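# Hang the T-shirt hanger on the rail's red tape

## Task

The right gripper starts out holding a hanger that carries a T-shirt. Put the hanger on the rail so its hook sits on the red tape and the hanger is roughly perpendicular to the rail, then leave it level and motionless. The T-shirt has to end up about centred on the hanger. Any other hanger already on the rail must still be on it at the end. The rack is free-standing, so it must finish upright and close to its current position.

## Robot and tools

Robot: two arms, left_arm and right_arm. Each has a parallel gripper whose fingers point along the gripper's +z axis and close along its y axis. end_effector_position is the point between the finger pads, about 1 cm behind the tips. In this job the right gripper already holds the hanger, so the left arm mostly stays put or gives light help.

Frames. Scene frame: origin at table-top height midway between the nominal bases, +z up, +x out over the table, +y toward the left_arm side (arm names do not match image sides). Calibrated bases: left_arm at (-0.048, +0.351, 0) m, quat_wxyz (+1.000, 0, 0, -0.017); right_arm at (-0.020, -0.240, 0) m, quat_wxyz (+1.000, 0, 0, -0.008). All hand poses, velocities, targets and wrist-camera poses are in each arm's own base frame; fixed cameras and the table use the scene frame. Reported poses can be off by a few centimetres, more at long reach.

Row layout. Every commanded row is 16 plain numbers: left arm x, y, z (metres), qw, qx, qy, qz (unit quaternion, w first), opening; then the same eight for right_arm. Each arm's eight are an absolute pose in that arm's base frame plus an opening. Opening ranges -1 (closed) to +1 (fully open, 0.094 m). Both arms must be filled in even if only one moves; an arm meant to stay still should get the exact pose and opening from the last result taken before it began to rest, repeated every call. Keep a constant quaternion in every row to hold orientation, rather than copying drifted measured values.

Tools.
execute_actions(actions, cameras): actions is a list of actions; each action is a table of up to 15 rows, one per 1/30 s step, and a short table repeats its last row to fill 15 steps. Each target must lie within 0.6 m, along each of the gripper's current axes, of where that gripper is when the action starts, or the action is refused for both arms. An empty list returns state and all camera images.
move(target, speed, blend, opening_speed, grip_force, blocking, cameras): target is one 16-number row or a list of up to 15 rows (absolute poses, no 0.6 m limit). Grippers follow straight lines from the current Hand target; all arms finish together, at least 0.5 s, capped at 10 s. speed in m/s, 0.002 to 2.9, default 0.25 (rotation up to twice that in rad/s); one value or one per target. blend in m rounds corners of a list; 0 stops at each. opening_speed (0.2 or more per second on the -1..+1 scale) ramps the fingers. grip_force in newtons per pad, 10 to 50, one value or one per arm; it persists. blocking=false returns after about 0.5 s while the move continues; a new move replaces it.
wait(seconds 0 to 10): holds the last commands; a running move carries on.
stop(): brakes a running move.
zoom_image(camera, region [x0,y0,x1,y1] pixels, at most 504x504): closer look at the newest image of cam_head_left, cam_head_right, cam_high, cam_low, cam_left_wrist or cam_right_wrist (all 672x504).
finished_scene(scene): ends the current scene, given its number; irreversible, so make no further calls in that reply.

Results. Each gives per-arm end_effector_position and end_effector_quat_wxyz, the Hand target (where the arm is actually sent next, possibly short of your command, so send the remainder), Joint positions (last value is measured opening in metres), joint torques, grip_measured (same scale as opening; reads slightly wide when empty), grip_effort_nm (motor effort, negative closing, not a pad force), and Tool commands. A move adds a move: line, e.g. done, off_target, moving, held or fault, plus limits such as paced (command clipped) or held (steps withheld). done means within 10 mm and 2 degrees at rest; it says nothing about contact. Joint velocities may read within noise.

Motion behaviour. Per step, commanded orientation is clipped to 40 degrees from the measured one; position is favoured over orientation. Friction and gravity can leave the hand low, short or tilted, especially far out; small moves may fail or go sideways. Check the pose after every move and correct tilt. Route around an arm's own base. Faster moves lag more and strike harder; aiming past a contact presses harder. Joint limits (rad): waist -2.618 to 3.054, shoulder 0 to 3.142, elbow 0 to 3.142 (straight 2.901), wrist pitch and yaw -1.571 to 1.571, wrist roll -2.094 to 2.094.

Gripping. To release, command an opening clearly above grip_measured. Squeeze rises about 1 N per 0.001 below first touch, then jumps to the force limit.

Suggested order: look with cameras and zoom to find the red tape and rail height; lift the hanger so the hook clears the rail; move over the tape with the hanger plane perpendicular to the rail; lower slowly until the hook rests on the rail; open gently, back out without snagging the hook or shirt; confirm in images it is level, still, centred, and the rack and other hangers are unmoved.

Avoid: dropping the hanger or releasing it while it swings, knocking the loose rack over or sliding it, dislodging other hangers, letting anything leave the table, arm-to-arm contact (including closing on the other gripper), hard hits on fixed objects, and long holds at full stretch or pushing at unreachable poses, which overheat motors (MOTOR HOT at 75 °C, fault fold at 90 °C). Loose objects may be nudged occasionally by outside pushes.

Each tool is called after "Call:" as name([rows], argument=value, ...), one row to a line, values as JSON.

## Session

Call:
execute_actions(actions=[])

Call:
zoom_image(camera="cam_low", region=[250, 60, 430, 200])

Scene clock: 0.00 s.
left_arm: end_effector_position=(+0.3810, -0.0001, +0.4021) grip_measured=+1.000 grip_effort_nm=n/a end_effector_quat_wxyz=(+0.707, +0.000, +0.707, +0.000) | right_arm: end_effector_position=(+0.2720, +0.2735, +0.4438) grip_measured=-0.833 grip_effort_nm=n/a end_effector_quat_wxyz=(+0.551, -0.229, +0.786, +0.162)
Joint positions: left_arm=[0 1.047 1.047 0 0 0 0.094] | right_arm=[0.944 1.354 1.792 -0.807 0.352 0.135 0.008]
Joint velocities: within noise
Joint torques (N m): no reading
Heat: left arm: 29 °C; right arm: 27 °C.
Hand target: left_arm +0.3791, -0.0001, +0.4105; +0.714, +0.000, +0.700, +0.000 | right_arm +0.2714, +0.2720, +0.4569; +0.566, -0.220, +0.776, +0.172
Tool commands: left_gripper/opening=+1.0 right_gripper/opening=-1.0

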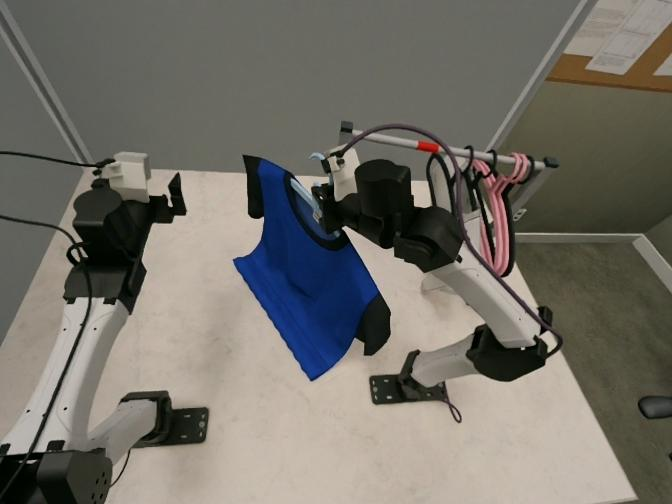

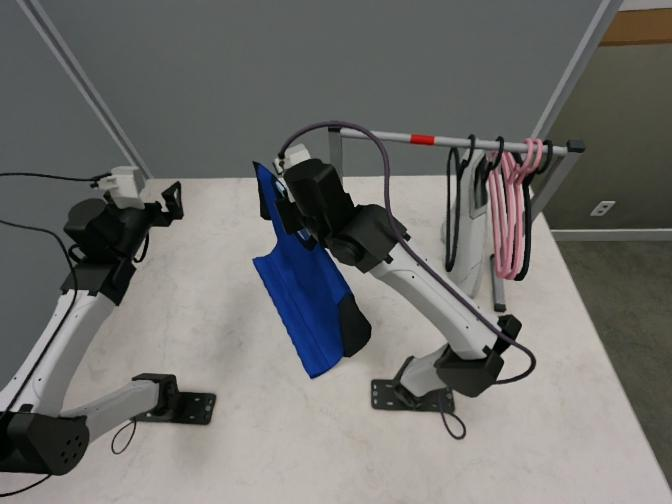

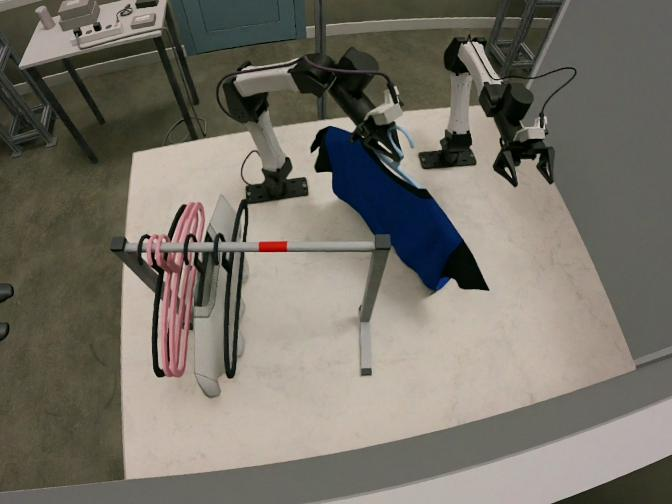

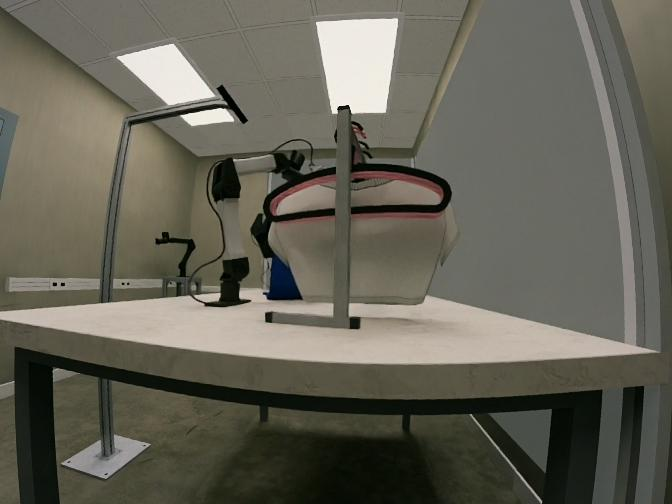

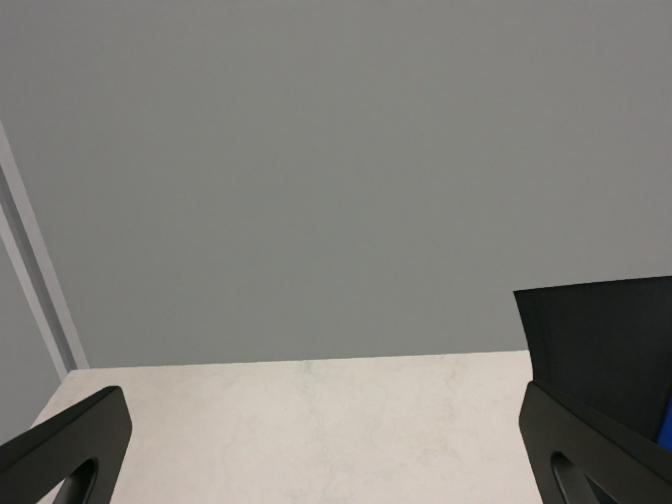

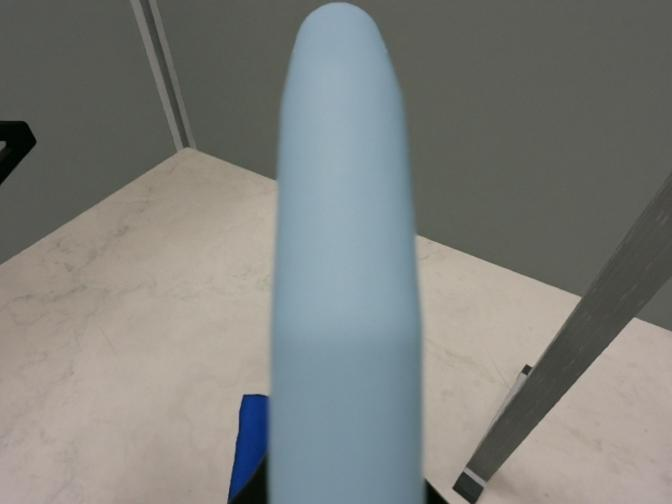

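Scaled by 2.800 from the camera's 672x504 image, which has a finer 960x720 frame.

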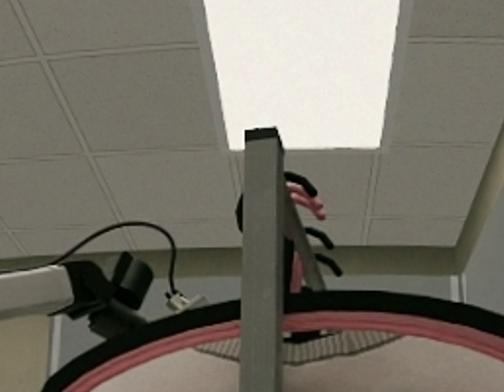

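Call:
move(target=[0.379,0,0.41,0.707,0,0.707,0,1,0.18,0.21,0.47,0.594,0.055,0.802,-0.044,-1], speed=0.25, cameras=["cam_high","cam_right_wrist","cam_head_right"])

Scene clock: 20.60 s.
left_arm: end_effector_position=(+0.3809, -0.0001, +0.3960) grip_measured=+1.000 grip_effort_nm=-0.01 end_effector_quat_wxyz=(+0.698, +0.000, +0.716, +0.000) | right_arm: end_effector_position=(+0.1810, +0.2205, +0.4619) grip_measured=-0.833 grip_effort_nm=-1.05 end_effector_quat_wxyz=(+0.631, -0.019, +0.775, +0.037)
Joint positions: left_arm=[0 1.047 1.047 -0.025 0 0 0.094] | right_arm=[1.517 1.463 2.032 -1.553 1.326 1.004 0.008]
Joint torques (N m): left_arm=[-0.09 -2.8 10.26 2.14 0.06 0.02] | right_arm=[0.55 -5.61 4.53 1.14 1.01 0.1]
Heat: left arm: 32 °C; right arm: 32 °C.
Hand target: left_arm +0.3787, -0.0001, +0.4098; +0.707, +0.000, +0.707, +0.000 | right_arm +0.1808, +0.2101, +0.4697; +0.644, -0.008, +0.764, +0.037
Off the commanded pose: left_arm 0.014 m, 1 deg | right_arm 0.013 m, 14 deg.
joint sent to its limit (right arm) — joint 4 (wrist pitch), lower limit. The joint targets are off in orientation, not in position.
move: off_target (left_arm, right_arm)
Images, in order (width x height): cam_head_right 672x504, cam_high 672x504, cam_right_wrist 672x504.

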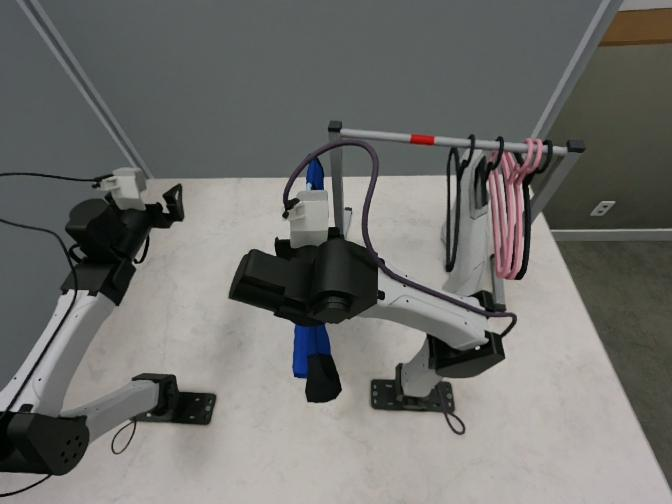

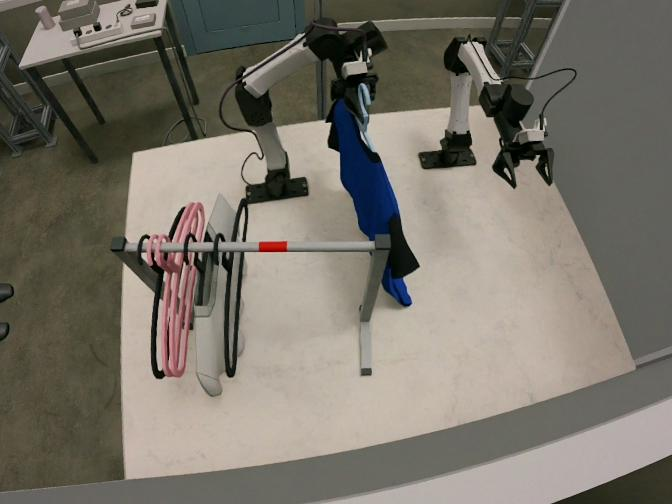

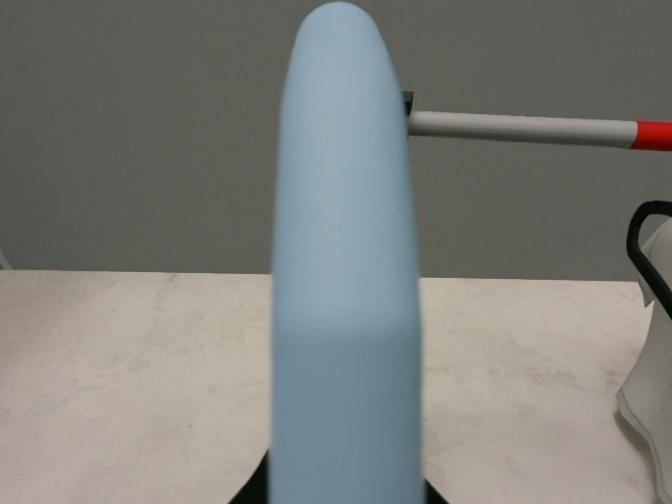

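Call:
move([
  [0.379,0,0.41,0.707,0,0.707,0,1,0.19,0.14,0.465,0.594,0.055,0.802,-0.044,-1],
  [0.379,0,0.41,0.707,0,0.707,0,1,0.27,0.05,0.46,0.594,0.055,0.802,-0.044,-1],
], speed=0.2, blend=0.04, cameras=["cam_high","cam_low","cam_right_wrist","cam_head_right","cam_head_left"])

Call:
zoom_image(camera="cam_high", region=[200, 110, 400, 290])

Call:
zoom_image(camera="cam_low", region=[250, 90, 400, 200])

Call:
zoom_image(camera="cam_head_left", region=[300, 80, 560, 290])

Scene clock: 31.03 s.
left_arm: end_effector_position=(+0.3809, -0.0001, +0.3960) grip_measured=+1.000 grip_effort_nm=-0.01 end_effector_quat_wxyz=(+0.698, +0.000, +0.716, +0.000) | right_arm: end_effector_position=(+0.2693, +0.0512, +0.4509) grip_measured=-0.833 grip_effort_nm=-1.04 end_effector_quat_wxyz=(+0.577, +0.046, +0.814, -0.054)
Joint positions: left_arm=[0 1.047 1.047 -0.025 0 0 0.094] | right_arm=[0.618 1.099 1.721 -1.072 0.717 0.27 0.008]
Joint torques (N m): left_arm=[-0.02 -2.81 10.35 2.16 0.07 0.01] | right_arm=[-0.44 -1.89 5.14 2.35 0.24 -0.11]
Heat: left arm: 34 °C; right arm: 31 °C.
Hand target: left_arm +0.3787, -0.0001, +0.4098; +0.707, +0.000, +0.707, +0.000 | right_arm +0.2697, +0.0499, +0.4599; +0.593, +0.055, +0.802, -0.044
Off the commanded pose: left_arm 0.014 m, 1 deg | right_arm 0.009 m, 3 deg.
move: off_target (left_arm, right_arm)
Images, in order (width x height): cam_head_left 672x504, cam_head_right 672x504, cam_high 672x504, cam_low 672x504, cam_right_wrist 672x504.

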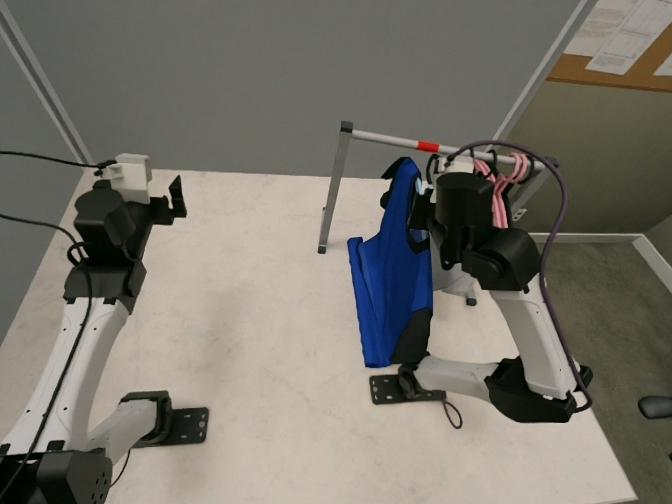

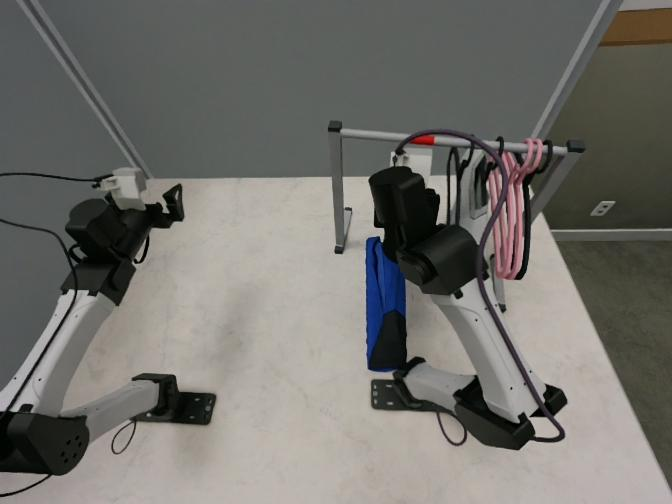

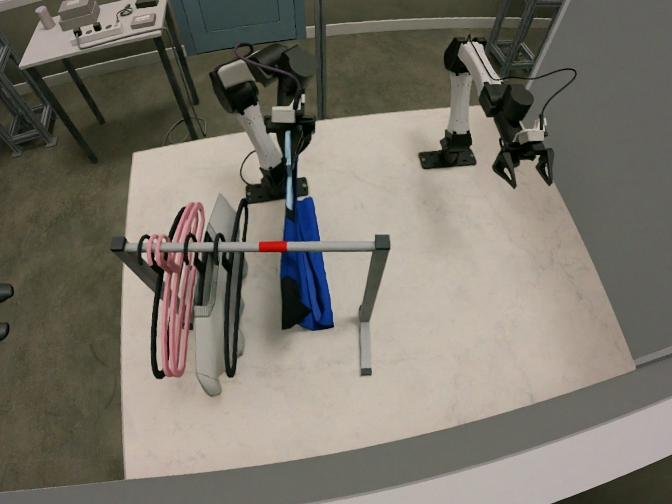

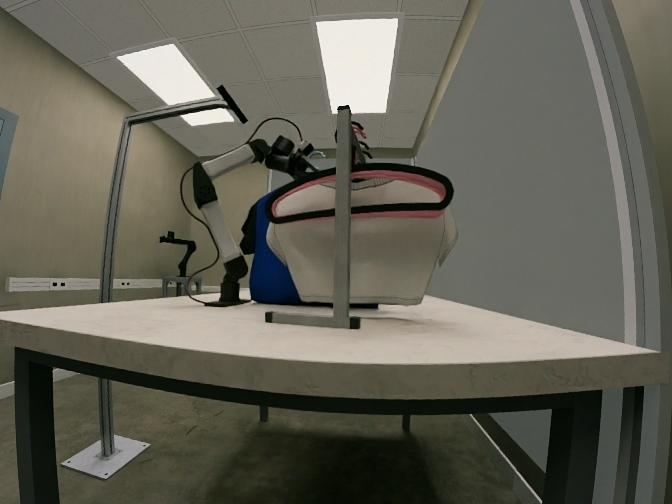

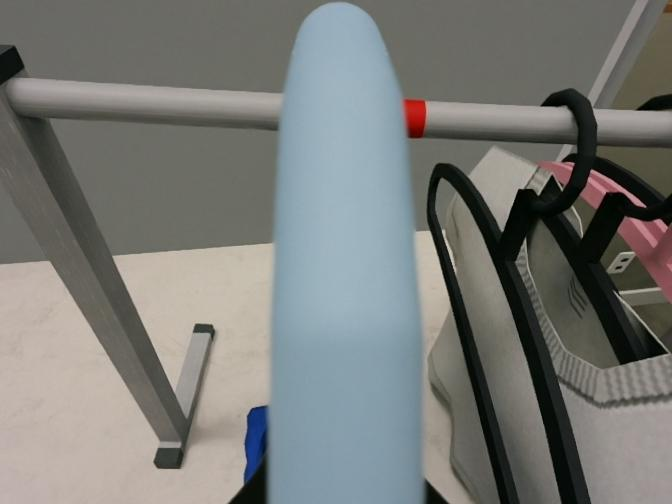

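Scaled by 2.520 from the camera's 672x504 image, which has a finer 960x720 frame.

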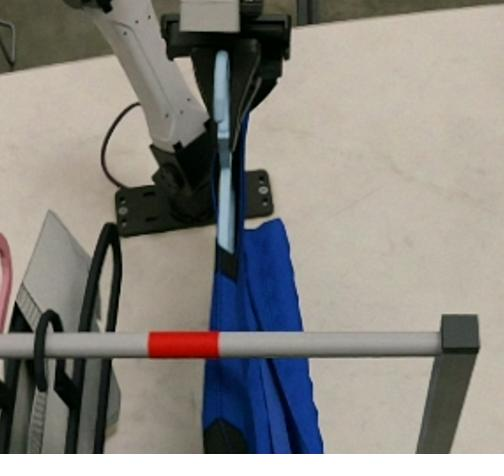

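Scaled by 3.360 from the camera's 672x504 image, which has a finer 960x720 frame.

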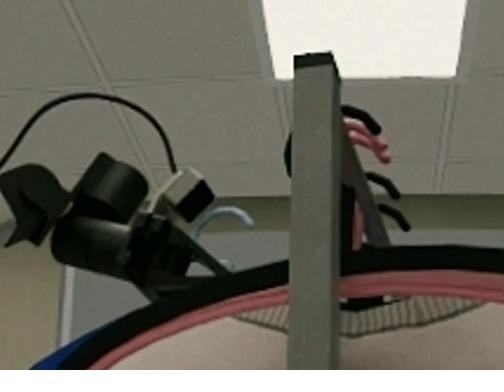

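Scaled by 1.938 from the camera's 672x504 image, which has a finer 960x720 frame.

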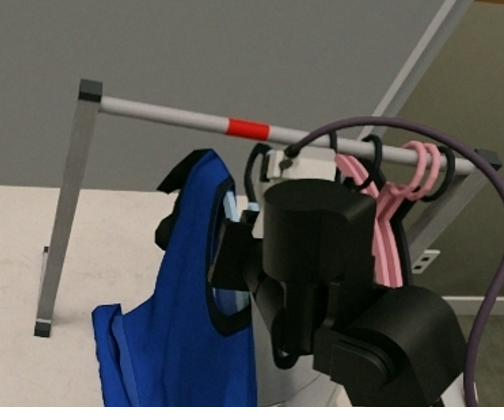

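Call:
move(target=[0.379,0,0.41,0.707,0,0.707,0,1,0.345,0.027,0.447,0.593,0.068,0.801,-0.053,-1], speed=0.15, cameras=["cam_high","cam_low","cam_right_wrist"])

Call:
zoom_image(camera="cam_high", region=[200, 150, 340, 290])

Call:
zoom_image(camera="cam_low", region=[290, 100, 390, 190])

Scene clock: 49.93 s.
left_arm: end_effector_position=(+0.3809, -0.0001, +0.3960) grip_measured=+1.000 grip_effort_nm=-0.01 end_effector_quat_wxyz=(+0.698, +0.000, +0.716, +0.000) | right_arm: end_effector_position=(+0.3401, +0.0266, +0.4375) grip_measured=-0.833 grip_effort_nm=-1.05 end_effector_quat_wxyz=(+0.575, +0.065, +0.814, -0.059)
Joint positions: left_arm=[0 1.047 1.047 -0.025 0 0 0.094] | right_arm=[0.305 1.206 1.666 -0.84 0.457 0.151 0.008]
Joint torques (N m): left_arm=[-0.06 -2.76 10.25 2.16 0.08 0.01] | right_arm=[-0.39 -2.45 6.37 2.54 0.15 -0.09]
Heat: left arm: 36 °C; right arm: 33 °C.
Hand target: left_arm +0.3787, -0.0001, +0.4098; +0.707, +0.000, +0.707, +0.000 | right_arm +0.3444, +0.0268, +0.4470; +0.592, +0.068, +0.801, -0.053
Off the commanded pose: left_arm 0.014 m, 1 deg | right_arm 0.011 m, 3 deg.
move: off_target (left_arm, right_arm)
Images, in order (width x height): cam_high 672x504, cam_low 672x504, cam_right_wrist 672x504.

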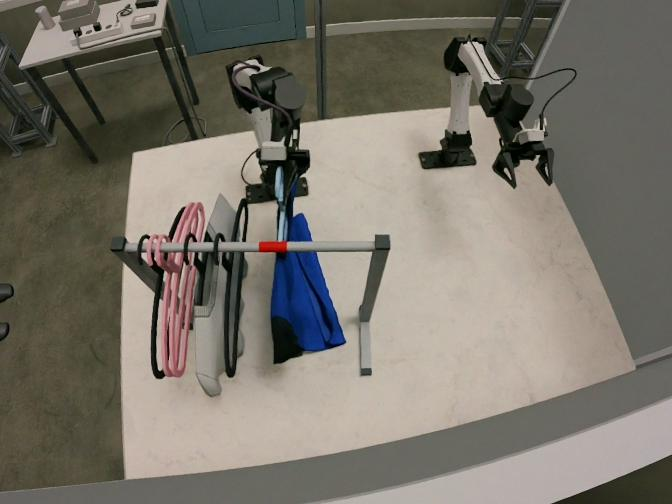

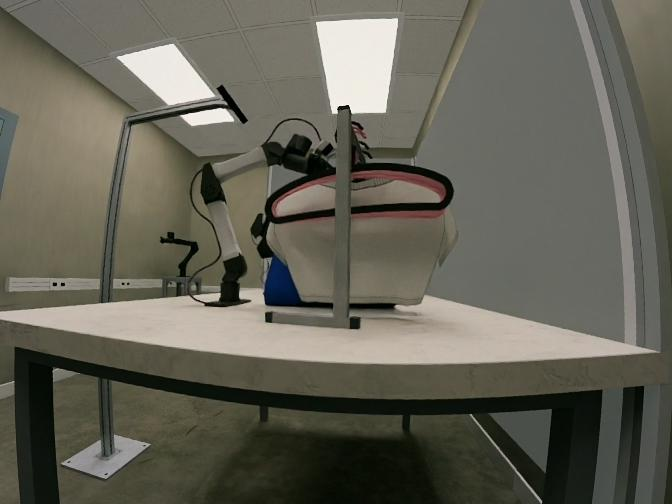

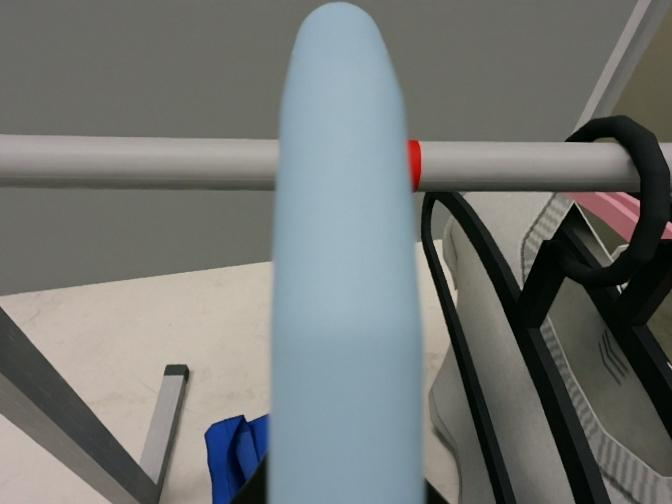

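Scaled by 3.600 from the camera's 672x504 image, which has a finer 960x720 frame.

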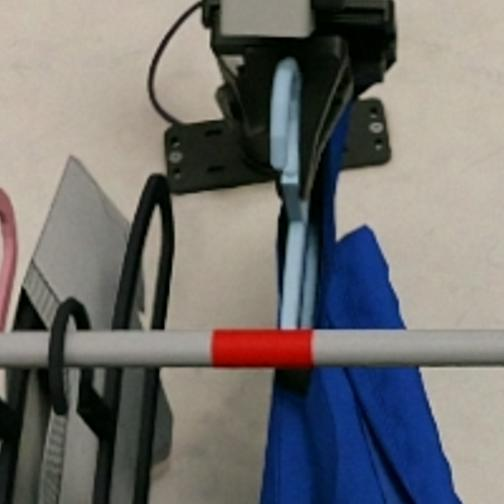

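Scaled by 5.040 from the camera's 672x504 image, which has a finer 960x720 frame.

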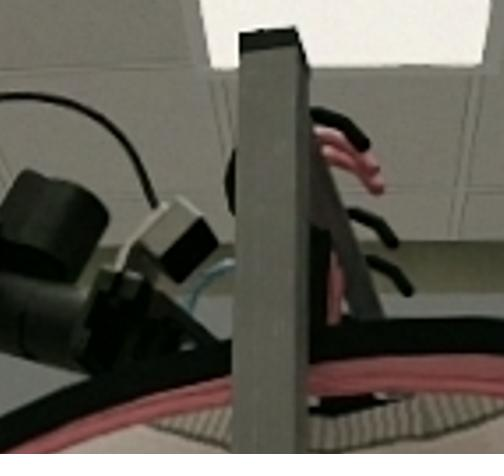

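Call:
move(target=[0.379,0,0.41,0.707,0,0.707,0,1,0.39,0.019,0.438,0.598,0.068,0.797,-0.053,-1], speed=0.1, cameras=["cam_high","cam_low","cam_right_wrist"])

Call:
zoom_image(camera="cam_high", region=[200, 150, 340, 290])

Call:
zoom_image(camera="cam_low", region=[290, 100, 390, 190])

Scene clock: 57.70 s.
left_arm: end_effector_position=(+0.3809, -0.0001, +0.3960) grip_measured=+1.000 grip_effort_nm=-0.01 end_effector_quat_wxyz=(+0.698, +0.000, +0.716, +0.000) | right_arm: end_effector_position=(+0.3844, +0.0192, +0.4284) grip_measured=-0.833 grip_effort_nm=-1.04 end_effector_quat_wxyz=(+0.579, +0.066, +0.810, -0.057)
Joint positions: left_arm=[0 1.047 1.047 -0.025 0 0 0.094] | right_arm=[0.216 1.302 1.66 -0.712 0.374 0.116 0.008]
Joint torques (N m): left_arm=[0.01 -2.78 10.3 2.16 0.08 0.01] | right_arm=[-0.38 -3.56 6.87 2.58 0.11 -0.07]
Heat: left arm: 37 °C; right arm: 34 °C.
Hand target: left_arm +0.3787, -0.0001, +0.4098; +0.707, +0.000, +0.707, +0.000 | right_arm +0.3895, +0.0190, +0.4379; +0.597, +0.068, +0.797, -0.053
Off the commanded pose: left_arm 0.014 m, 1 deg | right_arm 0.011 m, 3 deg.
move: off_target (left_arm, right_arm)
Images, in order (width x height): cam_high 672x504, cam_low 672x504, cam_right_wrist 672x504.

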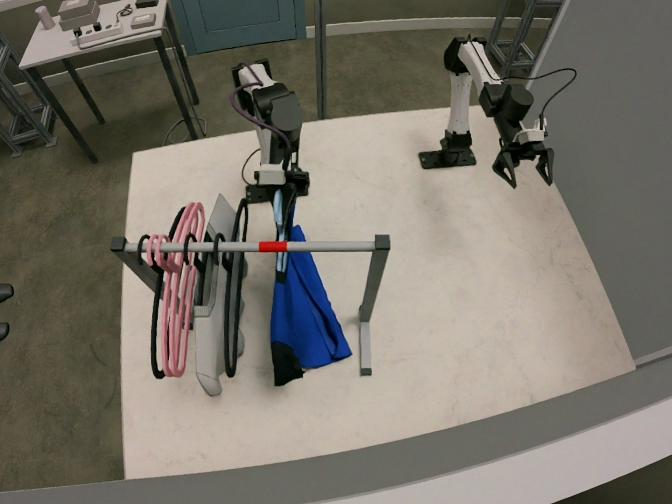

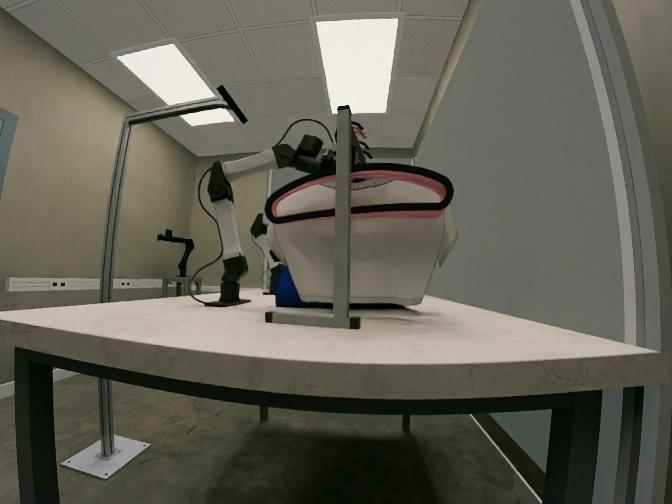

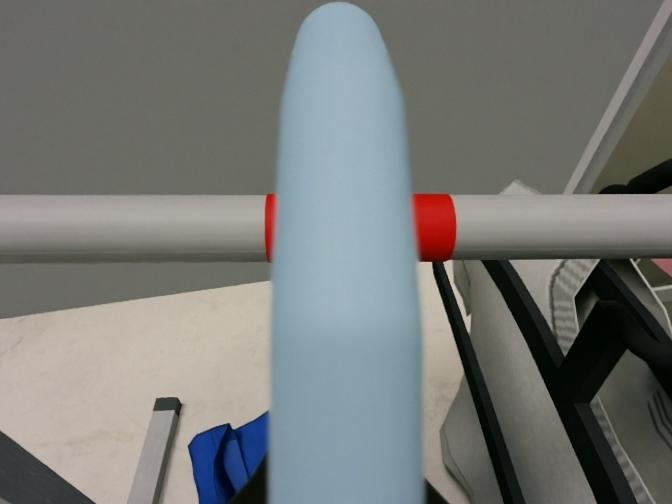

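Scaled by 3.600 from the camera's 672x504 image, which has a finer 960x720 frame.

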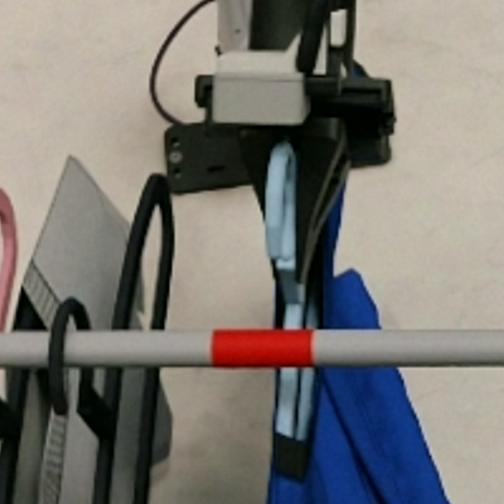

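Scaled by 5.040 from the camera's 672x504 image, which has a finer 960x720 frame.

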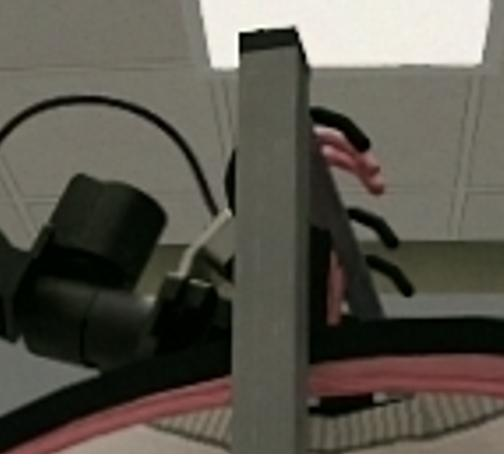

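Call:
move([
  [0.379,0,0.41,0.707,0,0.707,0,1,0.39,0.015,0.423,0.598,0.068,0.797,-0.053,-1],
  [0.379,0,0.41,0.707,0,0.707,0,1,0.412,0.010,0.425,0.598,0.068,0.797,-0.053,-1],
], speed=0.08, cameras=["cam_high","cam_low","cam_right_wrist","cam_head_left"])

Call:
zoom_image(camera="cam_high", region=[200, 150, 340, 290])

Call:
zoom_image(camera="cam_head_left", region=[350, 100, 550, 260])

Call:
zoom_image(camera="cam_low", region=[290, 100, 390, 190])

Scene clock: 69.83 s.
left_arm: end_effector_position=(+0.3809, -0.0001, +0.3960) grip_measured=+1.000 grip_effort_nm=-0.01 end_effector_quat_wxyz=(+0.698, +0.000, +0.716, +0.000) | right_arm: end_effector_position=(+0.4067, +0.0105, +0.3972) grip_measured=-0.833 grip_effort_nm=-1.05 end_effector_quat_wxyz=(+0.565, +0.064, +0.820, -0.061)
Joint positions: left_arm=[0 1.047 1.047 -0.025 0 0 0.094] | right_arm=[0.163 1.332 1.571 -0.621 0.324 0.099 0.008]
Joint torques (N m): left_arm=[-0.08 -2.74 10.29 2.17 0.07 0.01] | right_arm=[-0.39 -3.99 11.59 2.53 0.09 -0.09]
Heat: left arm: 38 °C; right arm: 35 °C.
Hand target: left_arm +0.3787, -0.0001, +0.4098; +0.707, +0.000, +0.707, +0.000 | right_arm +0.4101, +0.0099, +0.4246; +0.598, +0.068, +0.797, -0.053
Off the commanded pose: left_arm 0.014 m, 1 deg | right_arm 0.028 m, 5 deg.
move: off_target (left_arm, right_arm)
Images, in order (width x height): cam_head_left 672x504, cam_high 672x504, cam_low 672x504, cam_right_wrist 672x504.

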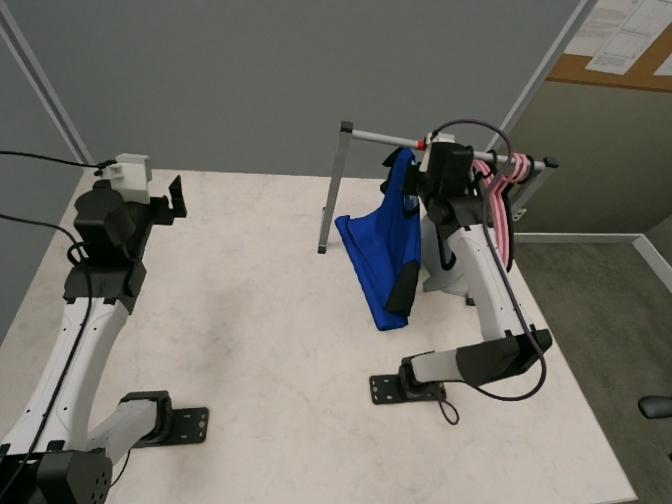

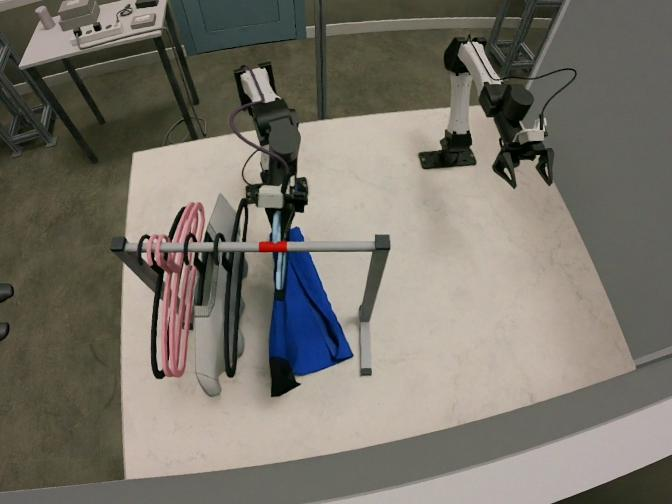

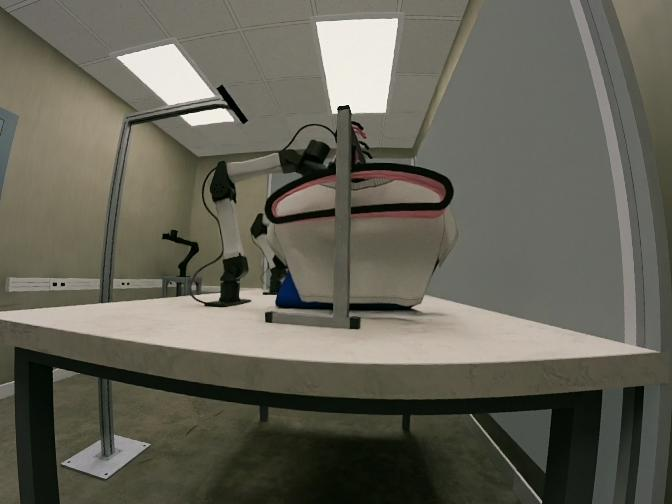

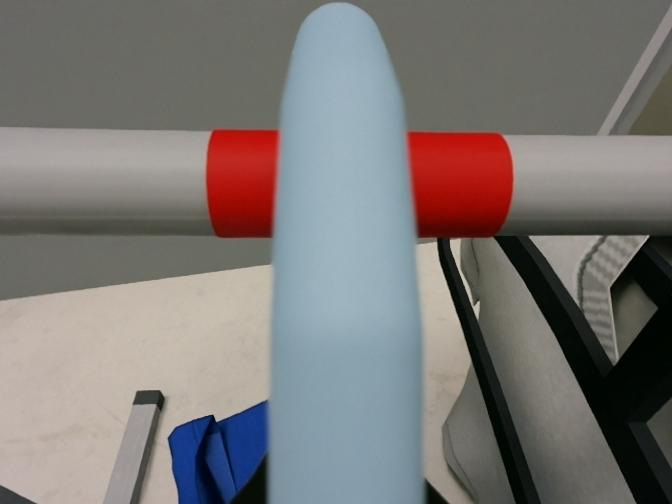

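Scaled by 3.600 from the camera's 672x504 image, which has a finer 960x720 frame.

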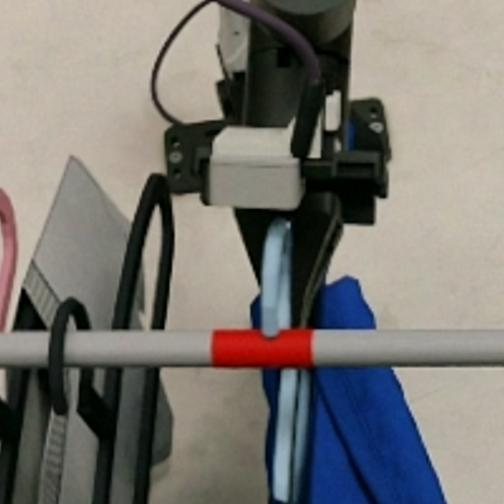

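Scaled by 2.520 from the camera's 672x504 image, which has a finer 960x720 frame.

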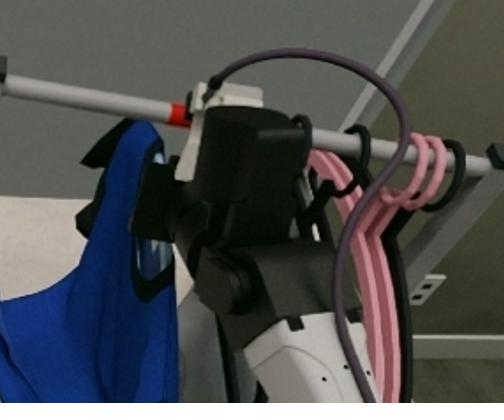

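Scaled by 5.040 from the camera's 672x504 image, which has a finer 960x720 frame.

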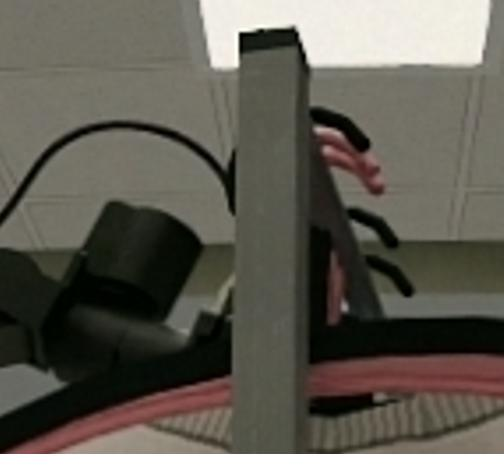

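Call:
move([
  [0.379,0,0.41,0.707,0,0.707,0,1,0.395,0.014,0.441,0.603,0.068,0.794,-0.053,-1],
  [0.379,0,0.41,0.707,0,0.707,0,1,0.414,0.0115,0.445,0.603,0.068,0.794,-0.053,-1],
], speed=0.08, cameras=["cam_high","cam_low","cam_right_wrist"])

Call:
zoom_image(camera="cam_high", region=[200, 150, 340, 290])

Call:
zoom_image(camera="cam_low", region=[290, 100, 390, 190])

Scene clock: 79.30 s.
left_arm: end_effector_position=(+0.3809, -0.0001, +0.3960) grip_measured=+1.000 grip_effort_nm=-0.01 end_effector_quat_wxyz=(+0.698, +0.000, +0.716, +0.000) | right_arm: end_effector_position=(+0.4112, +0.0127, +0.4224) grip_measured=-0.833 grip_effort_nm=-1.04 end_effector_quat_wxyz=(+0.578, +0.065, +0.811, -0.058)
Joint positions: left_arm=[0 1.047 1.047 -0.025 0 0 0.094] | right_arm=[0.168 1.374 1.685 -0.662 0.328 0.098 0.008]
Joint torques (N m): left_arm=[-0.08 -2.78 10.3 2.16 0.07 0.01] | right_arm=[-0.39 -4.11 11.14 2.39 0.1 -0.07]
Heat: left arm: 39 °C; right arm: 35 °C.
Hand target: left_arm +0.3787, -0.0001, +0.4098; +0.707, +0.000, +0.707, +0.000 | right_arm +0.4128, +0.0114, +0.4446; +0.603, +0.068, +0.793, -0.053
Off the commanded pose: left_arm 0.014 m, 1 deg | right_arm 0.023 m, 4 deg.
move: off_target (left_arm, right_arm)
Images, in order (width x height): cam_high 672x504, cam_low 672x504, cam_right_wrist 672x504.

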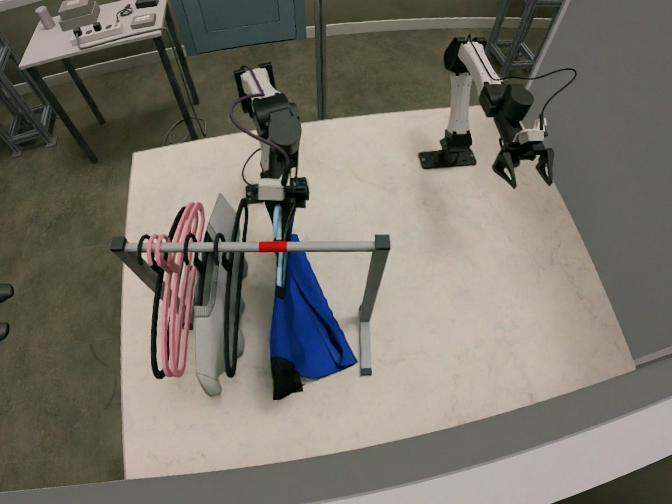

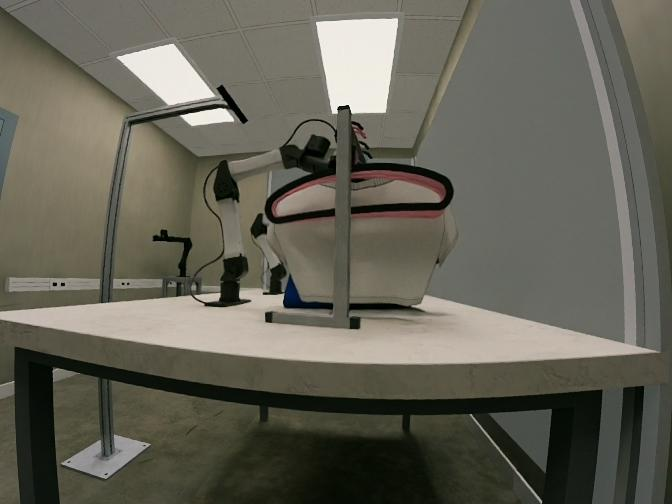

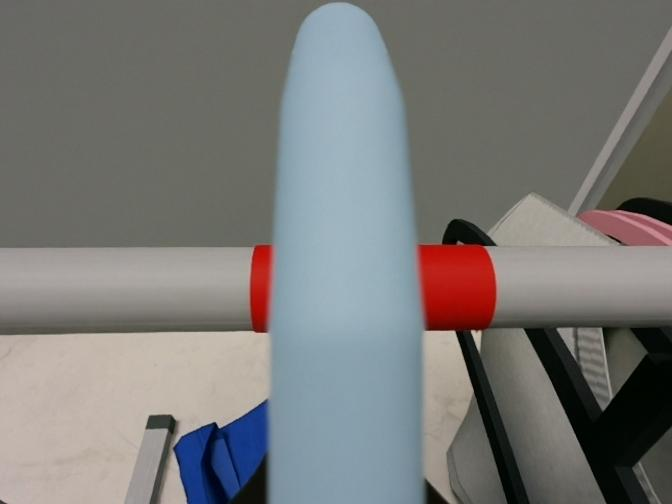

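Scaled by 3.600 from the camera's 672x504 image, which has a finer 960x720 frame.

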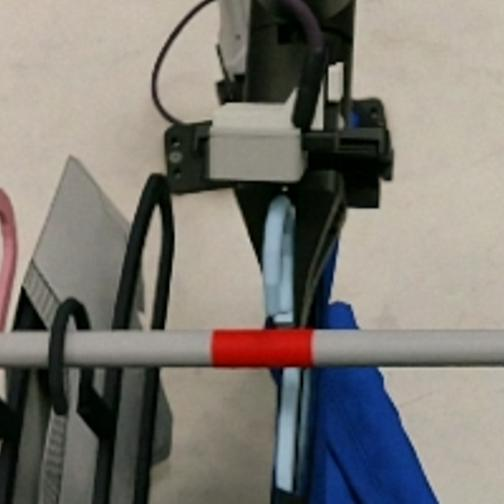

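Scaled by 5.040 from the camera's 672x504 image, which has a finer 960x720 frame.

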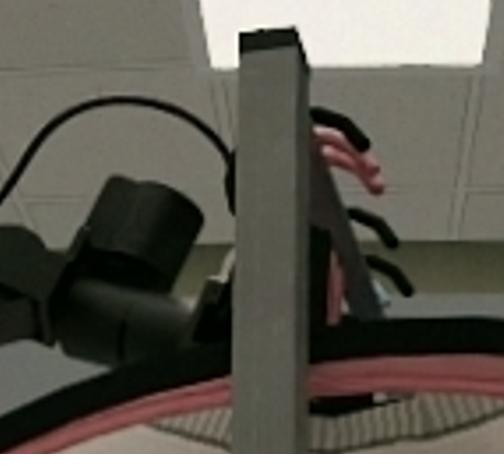

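Call:
move(target=[0.379,0,0.41,0.707,0,0.707,0,1,0.440,0.001,0.449,0.603,0.068,0.794,-0.053,-1], speed=0.08, cameras=["cam_high","cam_low","cam_right_wrist"])

Call:
zoom_image(camera="cam_high", region=[200, 150, 340, 290])

Call:
zoom_image(camera="cam_low", region=[290, 100, 390, 190])

Scene clock: 87.33 s.
left_arm: end_effector_position=(+0.3809, -0.0001, +0.3960) grip_measured=+1.000 grip_effort_nm=-0.01 end_effector_quat_wxyz=(+0.698, +0.000, +0.716, +0.000) | right_arm: end_effector_position=(+0.4279, +0.0035, +0.4258) grip_measured=-0.833 grip_effort_nm=-1.05 end_effector_quat_wxyz=(+0.571, +0.063, +0.817, -0.057)
Joint positions: left_arm=[0 1.047 1.047 -0.025 0 0 0.094] | right_arm=[0.121 1.447 1.778 -0.695 0.279 0.082 0.008]
Joint torques (N m): left_arm=[-0.03 -2.8 10.26 2.17 0.07 0.01] | right_arm=[-0.84 -3.1 10.88 2.72 0.08 -0.08]
Heat: left arm: 39 °C; right arm: 36 °C.
Hand target: left_arm +0.3787, -0.0001, +0.4098; +0.707, +0.000, +0.707, +0.000 | right_arm +0.4378, +0.0009, +0.4484; +0.602, +0.068, +0.794, -0.053
Off the commanded pose: left_arm 0.014 m, 1 deg | right_arm 0.026 m, 5 deg.
move: off_target (left_arm, right_arm)
Images, in order (width x height): cam_high 672x504, cam_low 672x504, cam_right_wrist 672x504.

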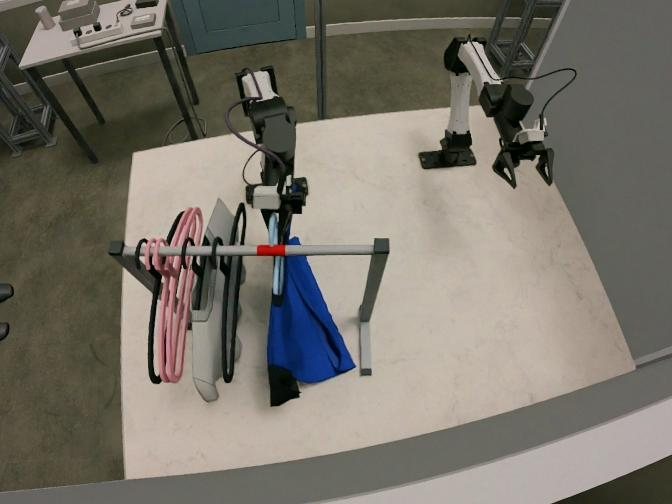

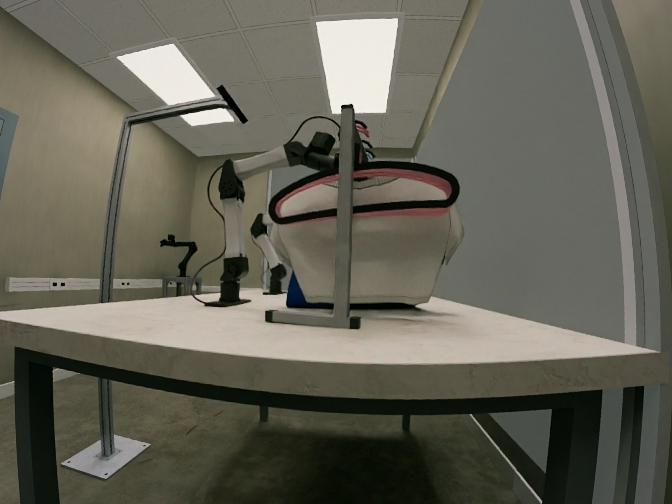

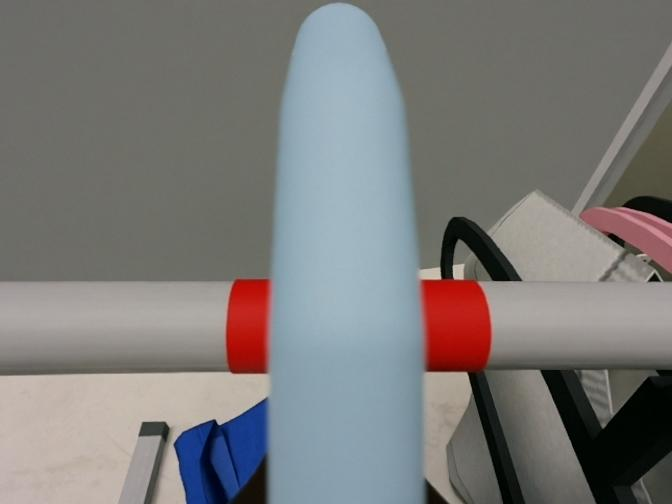

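Scaled by 3.600 from the camera's 672x504 image, which has a finer 960x720 frame.

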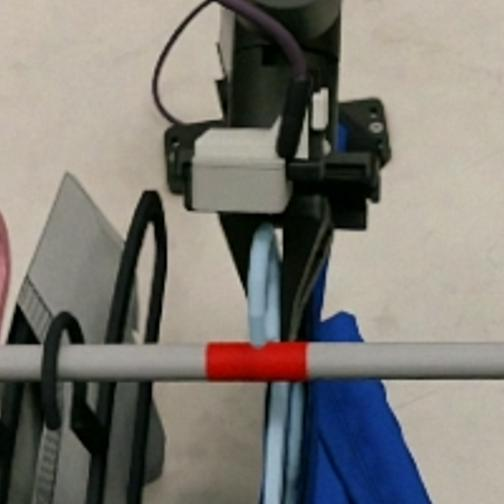

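Scaled by 5.040 from the camera's 672x504 image, which has a finer 960x720 frame.

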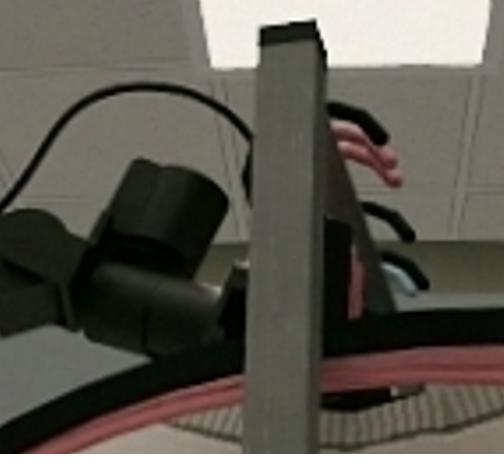

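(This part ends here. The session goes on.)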